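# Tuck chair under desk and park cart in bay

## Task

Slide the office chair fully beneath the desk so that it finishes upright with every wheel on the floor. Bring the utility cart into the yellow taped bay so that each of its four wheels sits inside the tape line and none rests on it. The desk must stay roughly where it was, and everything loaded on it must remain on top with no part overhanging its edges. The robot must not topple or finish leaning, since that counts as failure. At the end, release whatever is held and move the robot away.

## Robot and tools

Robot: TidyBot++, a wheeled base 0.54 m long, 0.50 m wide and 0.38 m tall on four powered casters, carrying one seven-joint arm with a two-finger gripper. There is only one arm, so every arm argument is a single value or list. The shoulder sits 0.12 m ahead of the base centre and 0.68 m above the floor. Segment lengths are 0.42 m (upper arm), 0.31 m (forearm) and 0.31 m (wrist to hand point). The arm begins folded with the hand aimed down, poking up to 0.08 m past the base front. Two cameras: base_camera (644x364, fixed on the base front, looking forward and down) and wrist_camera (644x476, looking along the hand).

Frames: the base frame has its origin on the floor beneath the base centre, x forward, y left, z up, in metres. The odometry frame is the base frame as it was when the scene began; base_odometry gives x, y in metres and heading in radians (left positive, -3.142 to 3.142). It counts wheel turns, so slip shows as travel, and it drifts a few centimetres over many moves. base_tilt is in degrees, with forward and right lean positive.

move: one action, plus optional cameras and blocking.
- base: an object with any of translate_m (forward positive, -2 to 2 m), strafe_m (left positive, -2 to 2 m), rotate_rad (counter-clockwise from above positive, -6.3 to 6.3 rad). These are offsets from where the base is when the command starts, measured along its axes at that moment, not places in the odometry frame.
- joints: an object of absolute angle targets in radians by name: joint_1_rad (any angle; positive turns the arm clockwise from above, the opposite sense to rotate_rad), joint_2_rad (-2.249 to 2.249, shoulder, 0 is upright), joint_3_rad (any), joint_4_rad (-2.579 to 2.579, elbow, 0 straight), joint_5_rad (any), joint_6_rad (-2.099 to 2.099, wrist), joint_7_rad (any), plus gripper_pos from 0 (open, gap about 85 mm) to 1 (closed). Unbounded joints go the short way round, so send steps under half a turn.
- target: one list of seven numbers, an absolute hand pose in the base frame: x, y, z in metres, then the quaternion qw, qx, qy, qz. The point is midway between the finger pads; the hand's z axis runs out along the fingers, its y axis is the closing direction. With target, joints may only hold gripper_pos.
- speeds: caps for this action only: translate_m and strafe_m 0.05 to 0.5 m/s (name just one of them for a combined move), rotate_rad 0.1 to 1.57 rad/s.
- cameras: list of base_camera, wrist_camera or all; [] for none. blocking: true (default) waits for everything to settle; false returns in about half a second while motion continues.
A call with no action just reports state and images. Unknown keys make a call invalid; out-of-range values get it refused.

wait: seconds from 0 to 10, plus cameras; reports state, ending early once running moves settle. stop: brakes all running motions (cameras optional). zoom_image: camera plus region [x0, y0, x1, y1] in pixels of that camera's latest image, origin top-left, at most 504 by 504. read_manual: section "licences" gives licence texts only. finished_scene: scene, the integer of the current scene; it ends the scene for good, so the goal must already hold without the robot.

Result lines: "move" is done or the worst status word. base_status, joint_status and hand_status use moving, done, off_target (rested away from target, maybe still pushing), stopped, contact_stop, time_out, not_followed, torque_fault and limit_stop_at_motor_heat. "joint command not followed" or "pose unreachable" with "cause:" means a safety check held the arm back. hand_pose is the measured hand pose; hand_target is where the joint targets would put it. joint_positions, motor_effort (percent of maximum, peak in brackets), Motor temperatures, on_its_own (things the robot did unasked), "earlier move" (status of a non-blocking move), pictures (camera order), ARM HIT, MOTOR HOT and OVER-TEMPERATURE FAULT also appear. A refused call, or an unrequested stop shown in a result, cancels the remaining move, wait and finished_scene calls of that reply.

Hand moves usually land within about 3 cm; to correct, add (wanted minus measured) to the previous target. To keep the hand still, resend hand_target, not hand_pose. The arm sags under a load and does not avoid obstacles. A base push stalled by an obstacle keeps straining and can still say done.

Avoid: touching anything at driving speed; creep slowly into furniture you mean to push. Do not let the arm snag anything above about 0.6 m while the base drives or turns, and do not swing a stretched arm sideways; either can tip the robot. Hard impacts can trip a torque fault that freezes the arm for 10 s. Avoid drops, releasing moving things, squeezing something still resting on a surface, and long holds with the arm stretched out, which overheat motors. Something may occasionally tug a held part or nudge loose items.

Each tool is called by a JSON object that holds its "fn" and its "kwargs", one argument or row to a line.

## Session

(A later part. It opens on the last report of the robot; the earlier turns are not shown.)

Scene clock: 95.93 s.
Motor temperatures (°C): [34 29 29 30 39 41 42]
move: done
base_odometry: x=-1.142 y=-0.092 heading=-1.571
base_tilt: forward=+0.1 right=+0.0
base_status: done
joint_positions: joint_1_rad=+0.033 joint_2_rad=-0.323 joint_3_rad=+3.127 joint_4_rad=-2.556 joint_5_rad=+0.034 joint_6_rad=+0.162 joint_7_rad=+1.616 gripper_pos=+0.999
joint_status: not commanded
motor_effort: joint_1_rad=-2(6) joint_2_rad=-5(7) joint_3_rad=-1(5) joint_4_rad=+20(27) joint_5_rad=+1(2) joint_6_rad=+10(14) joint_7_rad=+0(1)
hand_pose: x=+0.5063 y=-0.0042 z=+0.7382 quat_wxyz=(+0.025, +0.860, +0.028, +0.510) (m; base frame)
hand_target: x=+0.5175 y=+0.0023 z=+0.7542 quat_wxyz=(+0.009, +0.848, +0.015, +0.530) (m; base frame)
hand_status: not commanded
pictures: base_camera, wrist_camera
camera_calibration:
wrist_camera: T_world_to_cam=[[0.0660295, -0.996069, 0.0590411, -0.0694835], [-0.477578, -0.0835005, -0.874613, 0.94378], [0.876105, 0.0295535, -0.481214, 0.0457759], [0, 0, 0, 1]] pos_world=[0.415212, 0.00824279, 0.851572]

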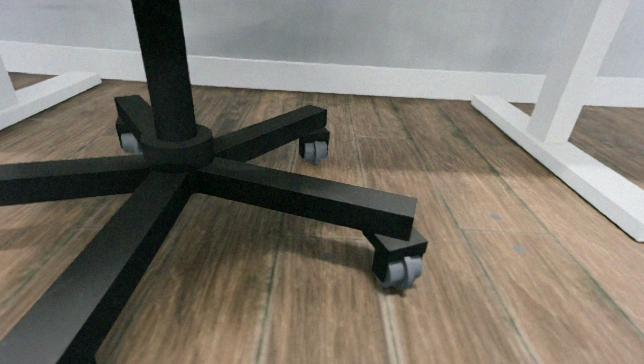

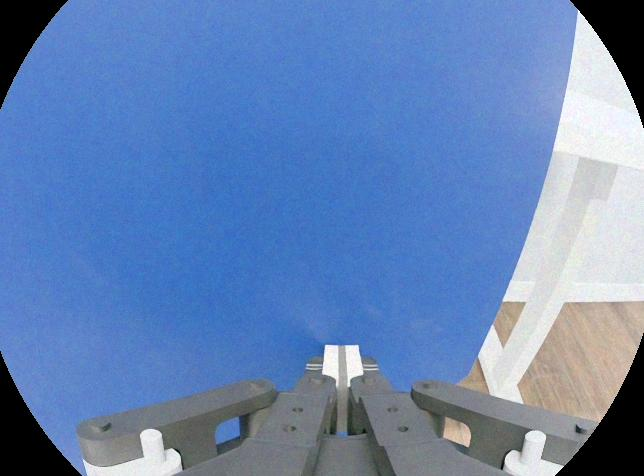

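{"fn": "move", "kwargs": {
  "base": {"translate_m":-0.1},
  "speeds": {"translate_m":0.2}
}}

{"fn": "move", "kwargs": {
  "base": {"strafe_m":0.42,"rotate_rad":-0.22}
}}

Scene clock: 97.33 s.
Motor temperatures (°C): [34 29 29 30 39 41 42]
move: done
base_odometry: x=-1.143 y=+0.008 heading=-1.571
base_tilt: forward=+0.1 right=+0.0
base_status: done
joint_positions: joint_1_rad=+0.033 joint_2_rad=-0.322 joint_3_rad=+3.126 joint_4_rad=-2.540 joint_5_rad=+0.034 joint_6_rad=+0.162 joint_7_rad=+1.616 gripper_pos=+0.999
joint_status: not commanded
motor_effort: joint_1_rad=-1(2) joint_2_rad=-5(7) joint_3_rad=+0(2) joint_4_rad=+17(19) joint_5_rad=+0(1) joint_6_rad=+7(9) joint_7_rad=+0(0)
hand_pose: x=+0.5119 y=-0.0040 z=+0.7462 quat_wxyz=(+0.025, +0.856, +0.028, +0.516) (m; base frame)
hand_target: x=+0.5175 y=+0.0023 z=+0.7542 quat_wxyz=(+0.009, +0.848, +0.015, +0.530) (m; base frame)
hand_status: not commanded
pictures: base_camera, wrist_camera
camera_calibration:
wrist_camera: T_world_to_cam=[[0.0658553, -0.995994, 0.060498, -0.07113], [-0.464442, -0.0842577, -0.881586, 0.951951], [0.883152, 0.0299593, -0.46813, 0.0313184], [0, 0, 0, 1]] pos_world=[0.419151, 0.00842591, 0.858191]

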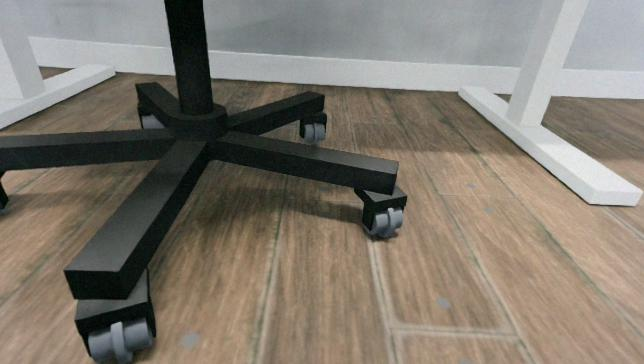

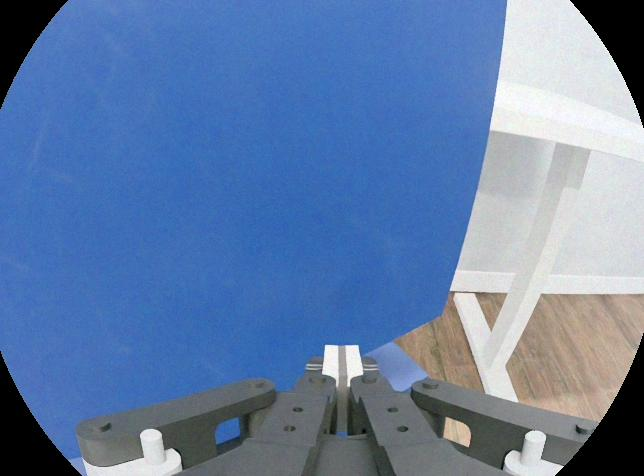

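Scene clock: 99.47 s.
Motor temperatures (°C): [34 29 29 30 39 41 42]
move: done
base_odometry: x=-0.722 y=+0.008 heading=-1.791
base_tilt: forward=+0.1 right=+0.1
base_status: done
joint_positions: joint_1_rad=+0.043 joint_2_rad=-0.322 joint_3_rad=+3.124 joint_4_rad=-2.544 joint_5_rad=+0.033 joint_6_rad=+0.162 joint_7_rad=+1.616 gripper_pos=+0.999
joint_status: not commanded
motor_effort: joint_1_rad=+0(12) joint_2_rad=-5(8) joint_3_rad=+0(10) joint_4_rad=+17(21) joint_5_rad=+0(3) joint_6_rad=+7(11) joint_7_rad=+0(0)
hand_pose: x=+0.5105 y=-0.0068 z=+0.7442 quat_wxyz=(+0.027, +0.857, +0.025, +0.514) (m; base frame)
hand_target: x=+0.5175 y=+0.0023 z=+0.7542 quat_wxyz=(+0.009, +0.848, +0.015, +0.530) (m; base frame)
hand_status: not commanded
pictures: base_camera, wrist_camera
camera_calibration:
wrist_camera: T_world_to_cam=[[0.0585908, -0.996442, 0.0605772, -0.0700297], [-0.468471, -0.0810295, -0.879755, 0.949907], [0.881534, 0.0231669, -0.471552, 0.0350657], [0, 0, 0, 1]] pos_world=[0.418196, 0.00637752, 0.856463]

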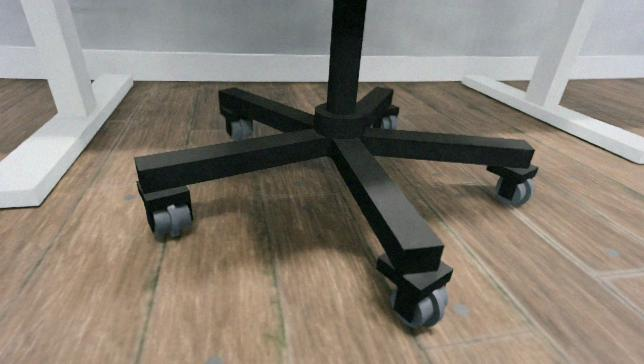

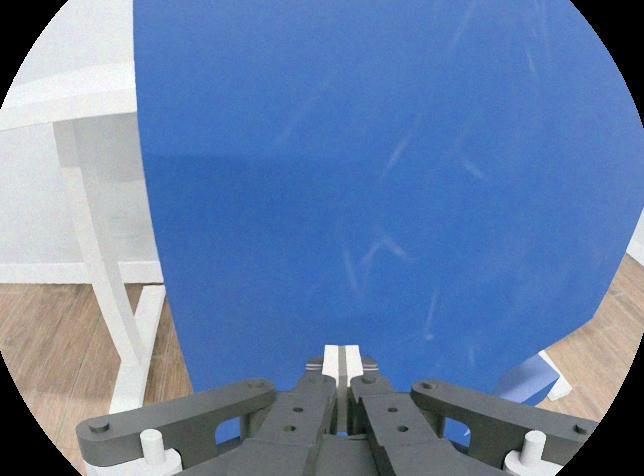

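{"fn": "move", "kwargs": {
  "base": {"translate_m":0.2,"strafe_m":0.03},
  "speeds": {"translate_m":0.08}
}}

Scene clock: 102.60 s.
Motor temperatures (°C): [34 29 29 30 39 41 42]
move: done
base_odometry: x=-0.737 y=-0.193 heading=-1.791
base_tilt: forward=+0.1 right=+0.1
base_status: done
joint_positions: joint_1_rad=+0.043 joint_2_rad=-0.319 joint_3_rad=+3.132 joint_4_rad=-2.560 joint_5_rad=+0.033 joint_6_rad=+0.162 joint_7_rad=+1.616 gripper_pos=+0.999
joint_status: not commanded
motor_effort: joint_1_rad=-3(6) joint_2_rad=-5(6) joint_3_rad=-2(5) joint_4_rad=+22(26) joint_5_rad=+1(2) joint_6_rad=+12(15) joint_7_rad=+0(0)
hand_pose: x=+0.5051 y=-0.0097 z=+0.7348 quat_wxyz=(+0.027, +0.862, +0.021, +0.506) (m; base frame)
hand_target: x=+0.5175 y=+0.0023 z=+0.7542 quat_wxyz=(+0.009, +0.848, +0.015, +0.530) (m; base frame)
hand_status: not commanded
pictures: base_camera, wrist_camera
camera_calibration:
wrist_camera: T_world_to_cam=[[0.0522489, -0.997034, 0.0565008, -0.0658406], [-0.485171, -0.0747958, -0.871215, 0.94115], [0.872857, 0.0181074, -0.48764, 0.0515568], [0, 0, 0, 1]] pos_world=[0.415057, 0.00381514, 0.848805]

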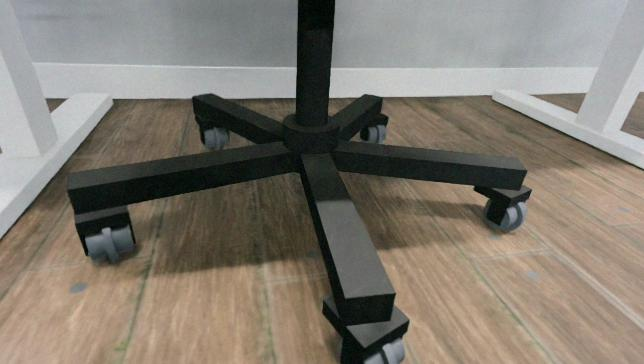

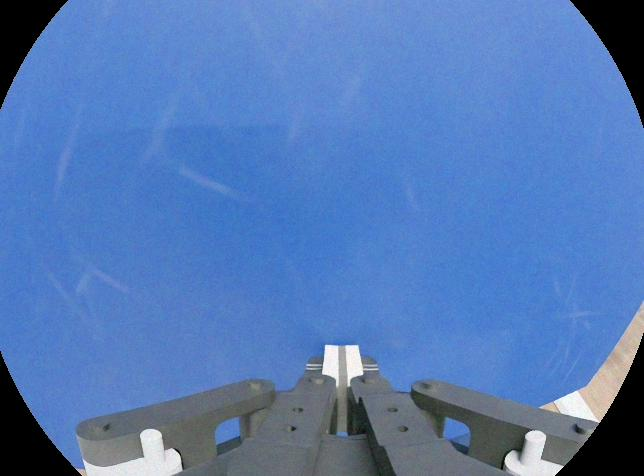

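{"fn": "move", "kwargs": {
  "base": {"translate_m":0.07},
  "speeds": {"translate_m":0.05}
}}

Scene clock: 106.43 s.
Motor temperatures (°C): [34 29 29 30 39 41 42]
move: time_out
base_odometry: x=-0.751 y=-0.260 heading=-1.792
base_tilt: forward=+0.0 right=+0.0
base_status: translate_m time_out (by the wheels' count: +0.068 of +0.070)
joint_positions: joint_1_rad=+0.051 joint_2_rad=-0.335 joint_3_rad=+3.142 joint_4_rad=-2.669 joint_5_rad=+0.033 joint_6_rad=+0.052 joint_7_rad=+1.616 gripper_pos=+0.999
joint_status: not commanded
motor_effort: joint_1_rad=-8(11) joint_2_rad=-1(5) joint_3_rad=-6(8) joint_4_rad=+41(46) joint_5_rad=+0(2) joint_6_rad=+26(37) joint_7_rad=+0(0)
hand_pose: x=+0.4433 y=-0.0147 z=+0.6588 quat_wxyz=(+0.026, +0.909, +0.013, +0.416) (m; base frame)
hand_target: x=+0.5175 y=+0.0023 z=+0.7542 quat_wxyz=(+0.009, +0.848, +0.015, +0.530) (m; base frame)
hand_status: not commanded
pictures: base_camera, wrist_camera
camera_calibration:
wrist_camera: T_world_to_cam=[[0.040896, -0.998461, 0.0374613, -0.0458003], [-0.652364, -0.0550809, -0.755902, 0.84303], [0.756802, 0.00647503, -0.653612, 0.229147], [0, 0, 0, 1]] pos_world=[0.378416, -0.000778692, 0.788737]

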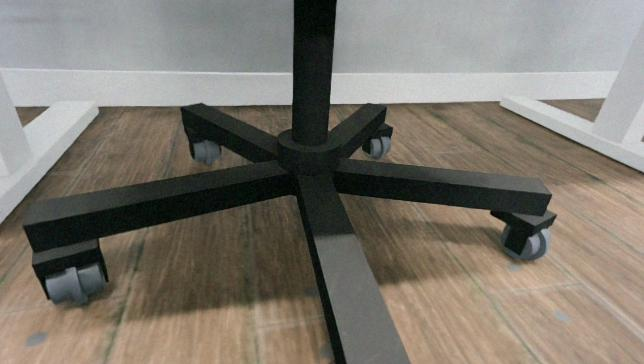

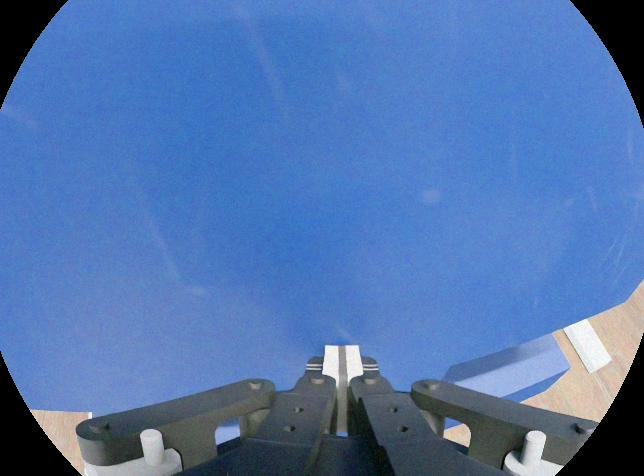

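{"fn": "move", "kwargs": {
  "base": {"translate_m":-0.5},
  "speeds": {"translate_m":0.3}
}}

Scene clock: 109.23 s.
Motor temperatures (°C): [34 29 29 30 39 41 42]
move: done
base_odometry: x=-0.642 y=+0.228 heading=-1.792
base_tilt: forward=+0.0 right=+0.1
base_status: done
joint_positions: joint_1_rad=+0.048 joint_2_rad=-0.313 joint_3_rad=+3.129 joint_4_rad=-2.525 joint_5_rad=+0.033 joint_6_rad=+0.169 joint_7_rad=+1.616 gripper_pos=+0.999
joint_status: not commanded
motor_effort: joint_1_rad=+0(8) joint_2_rad=-6(10) joint_3_rad=+0(6) joint_4_rad=+17(40) joint_5_rad=+0(1) joint_6_rad=+7(26) joint_7_rad=+0(1)
hand_pose: x=+0.5184 y=-0.0110 z=+0.7526 quat_wxyz=(+0.029, +0.853, +0.020, +0.521) (m; base frame)
hand_target: x=+0.5175 y=+0.0023 z=+0.7542 quat_wxyz=(+0.009, +0.848, +0.015, +0.530) (m; base frame)
hand_status: not commanded
pictures: base_camera, wrist_camera
camera_calibration:
wrist_camera: T_world_to_cam=[[0.0478466, -0.997042, 0.0601445, -0.0693118], [-0.453981, -0.0753418, -0.88782, 0.959327], [0.889726, 0.0151747, -0.456243, 0.0162653], [0, 0, 0, 1]] pos_world=[0.424361, 0.00292382, 0.863299]

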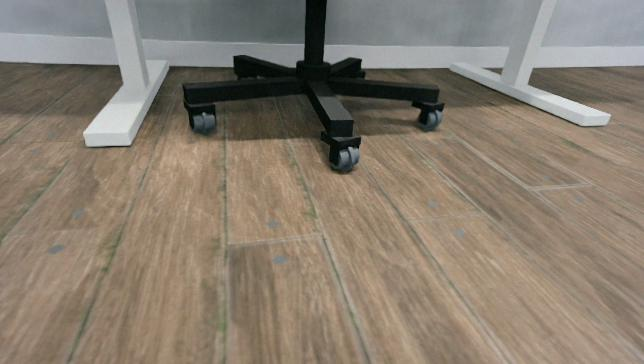

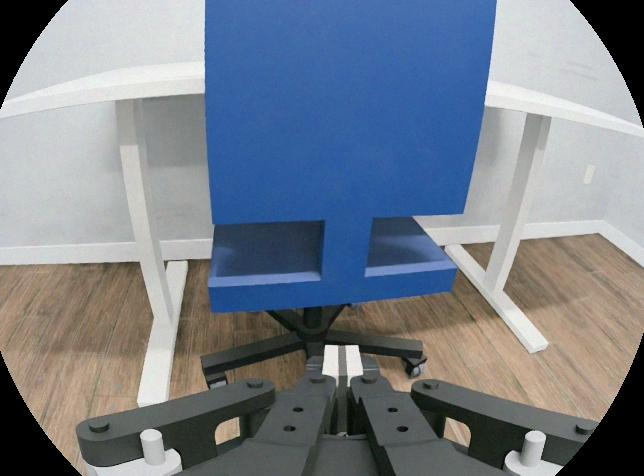

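{"fn": "move", "kwargs": {
  "base": {"translate_m":0.085,"strafe_m":-0.38,"rotate_rad":0.22}
}}

{"fn": "move", "kwargs": {
  "base": {"translate_m":0.38},
  "speeds": {"translate_m":0.2}
}}

{"fn": "move", "kwargs": {
  "base": {"translate_m":0.12},
  "speeds": {"translate_m":0.07}
}}

Scene clock: 111.53 s.
Motor temperatures (°C): [34 29 29 30 39 41 42]
move: done
base_odometry: x=-1.031 y=+0.229 heading=-1.571
base_tilt: forward=+0.2 right=+0.1
base_status: done
joint_positions: joint_1_rad=+0.046 joint_2_rad=-0.313 joint_3_rad=+3.123 joint_4_rad=-2.525 joint_5_rad=+0.033 joint_6_rad=+0.169 joint_7_rad=+1.616 gripper_pos=+0.999
joint_status: not commanded
motor_effort: joint_1_rad=+0(1) joint_2_rad=-6(6) joint_3_rad=+0(2) joint_4_rad=+17(17) joint_5_rad=+0(1) joint_6_rad=+8(8) joint_7_rad=+0(0)
hand_pose: x=+0.5184 y=-0.0076 z=+0.7525 quat_wxyz=(+0.028, +0.852, +0.024, +0.521) (m; base frame)
hand_target: x=+0.5175 y=+0.0023 z=+0.7542 quat_wxyz=(+0.009, +0.848, +0.015, +0.530) (m; base frame)
hand_status: not commanded
pictures: base_camera, wrist_camera
camera_calibration:
wrist_camera: T_world_to_cam=[[0.0560526, -0.996501, 0.0620046, -0.0715485], [-0.453417, -0.0807352, -0.887634, 0.959083], [0.889534, 0.0216402, -0.456356, 0.016415], [0, 0, 0, 1]] pos_world=[0.424273, 0.00577835, 0.863242]

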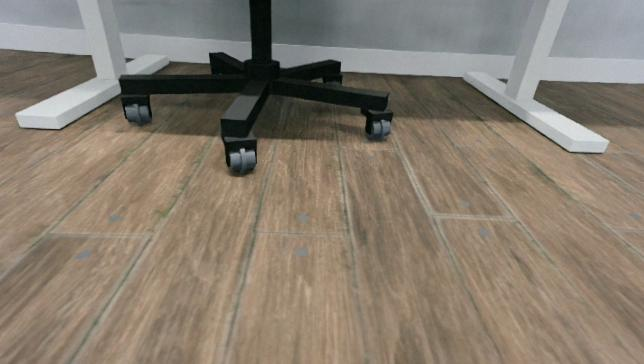

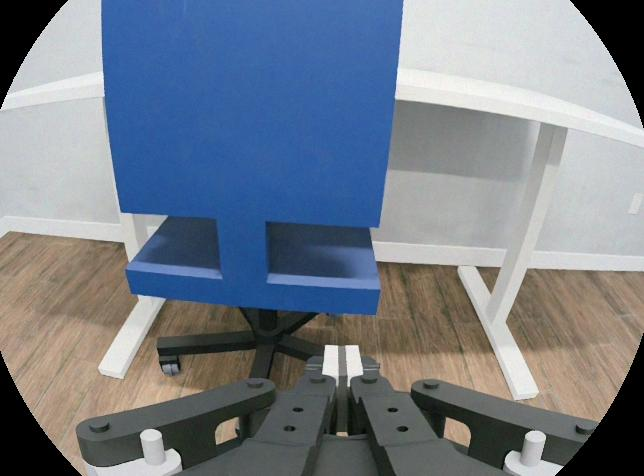

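Scene clock: 114.17 s.
Motor temperatures (°C): [34 29 29 30 39 41 42]
move: done
base_odometry: x=-1.032 y=-0.152 heading=-1.571
base_tilt: forward=+0.1 right=+0.1
base_status: done
joint_positions: joint_1_rad=+0.046 joint_2_rad=-0.314 joint_3_rad=+3.123 joint_4_rad=-2.525 joint_5_rad=+0.033 joint_6_rad=+0.169 joint_7_rad=+1.616 gripper_pos=+0.999
joint_status: not commanded
motor_effort: joint_1_rad=+0(1) joint_2_rad=-6(8) joint_3_rad=+0(1) joint_4_rad=+17(18) joint_5_rad=+0(1) joint_6_rad=+7(8) joint_7_rad=+0(0)
hand_pose: x=+0.5184 y=-0.0076 z=+0.7528 quat_wxyz=(+0.028, +0.852, +0.024, +0.522) (m; base frame)
hand_target: x=+0.5175 y=+0.0023 z=+0.7542 quat_wxyz=(+0.009, +0.848, +0.015, +0.530) (m; base frame)
hand_status: not commanded
pictures: base_camera, wrist_camera
camera_calibration:
wrist_camera: T_world_to_cam=[[0.0560158, -0.996499, 0.0620652, -0.0715831], [-0.452896, -0.0807597, -0.887898, 0.959183], [0.889802, 0.0216273, -0.455834, 0.0160448], [0, 0, 0, 1]] pos_world=[0.424143, 0.0057839, 0.863414]

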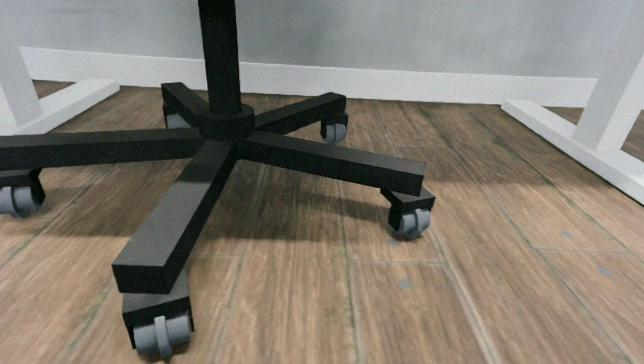

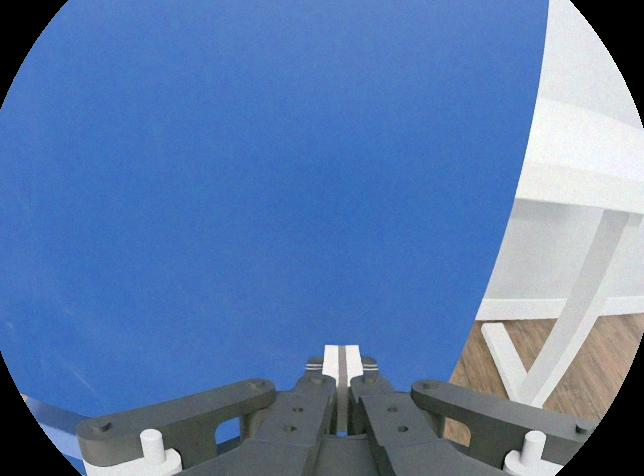

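Scene clock: 118.37 s.
Motor temperatures (°C): [34 29 29 30 39 41 42]
move: time_out
base_odometry: x=-1.032 y=-0.269 heading=-1.571
base_tilt: forward=+0.0 right=+0.1
base_status: translate_m time_out (by the wheels' count: +0.118 of +0.120)
joint_positions: joint_1_rad=+0.046 joint_2_rad=-0.331 joint_3_rad=+3.123 joint_4_rad=-2.671 joint_5_rad=+0.033 joint_6_rad=-0.003 joint_7_rad=+1.616 gripper_pos=+0.999
joint_status: not commanded
motor_effort: joint_1_rad=-3(3) joint_2_rad=-2(7) joint_3_rad=-1(1) joint_4_rad=+41(46) joint_5_rad=+1(1) joint_6_rad=+34(44) joint_7_rad=+1(1)
hand_pose: x=+0.4309 y=-0.0076 z=+0.6439 quat_wxyz=(+0.023, +0.921, +0.024, +0.388) (m; base frame)
hand_target: x=+0.5175 y=+0.0023 z=+0.7542 quat_wxyz=(+0.009, +0.848, +0.015, +0.530) (m; base frame)
hand_status: not commanded
pictures: base_camera, wrist_camera
camera_calibration:
wrist_camera: T_world_to_cam=[[0.0651051, -0.997102, 0.0393548, -0.0492461], [-0.696233, -0.0736421, -0.714029, 0.815834], [0.714857, 0.0190868, -0.69901, 0.27617], [0, 0, 0, 1]] pos_world=[0.373794, 0.00570518, 0.777513]

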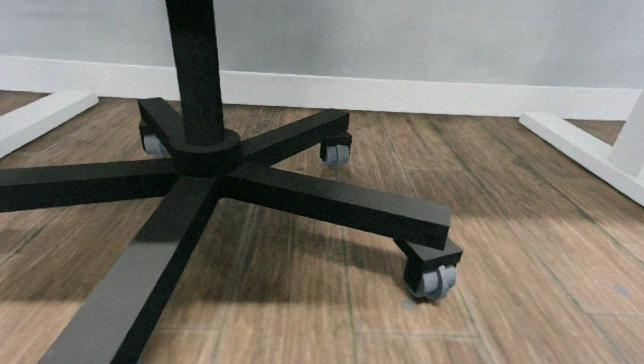

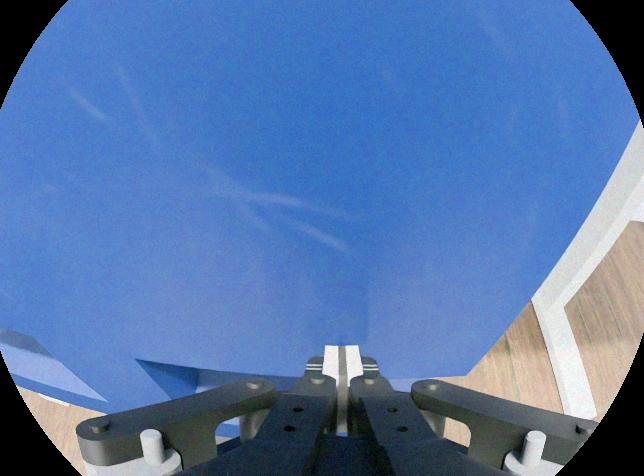

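Squared against the desk. Back off.

{"fn": "move", "kwargs": {
  "base": {"translate_m":-0.6}
}}

Scene clock: 121.07 s.
Motor temperatures (°C): [34 29 29 30 39 41 42]
move: done
base_odometry: x=-1.031 y=+0.331 heading=-1.571
base_tilt: forward=+0.0 right=+0.1
base_status: done
joint_positions: joint_1_rad=+0.045 joint_2_rad=-0.314 joint_3_rad=+3.123 joint_4_rad=-2.527 joint_5_rad=+0.033 joint_6_rad=+0.176 joint_7_rad=+1.616 gripper_pos=+0.999
joint_status: not commanded
motor_effort: joint_1_rad=+0(2) joint_2_rad=-6(10) joint_3_rad=+0(2) joint_4_rad=+17(40) joint_5_rad=+1(1) joint_6_rad=+7(33) joint_7_rad=+0(0)
hand_pose: x=+0.5185 y=-0.0074 z=+0.7534 quat_wxyz=(+0.028, +0.851, +0.024, +0.524) (m; base frame)
hand_target: x=+0.5175 y=+0.0023 z=+0.7542 quat_wxyz=(+0.009, +0.848, +0.015, +0.530) (m; base frame)
hand_status: not commanded
pictures: base_camera, wrist_camera
camera_calibration:
wrist_camera: T_world_to_cam=[[0.0561446, -0.996475, 0.0623313, -0.0717469], [-0.448923, -0.0809583, -0.889895, 0.959263], [0.891805, 0.0219808, -0.451886, 0.0121921], [0, 0, 0, 1]] pos_world=[0.42379, 0.00589829, 0.863625]

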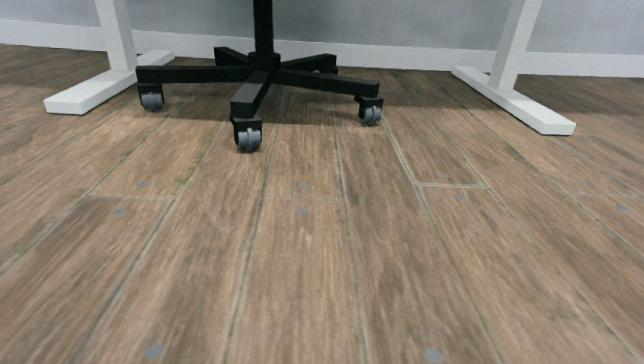

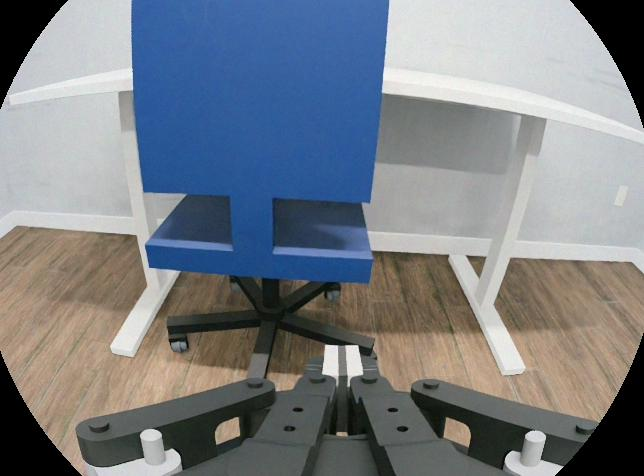

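Good.

{"fn": "finished_scene", "kwargs": {
  "scene": 2
}}

The scene is finished: the task was done.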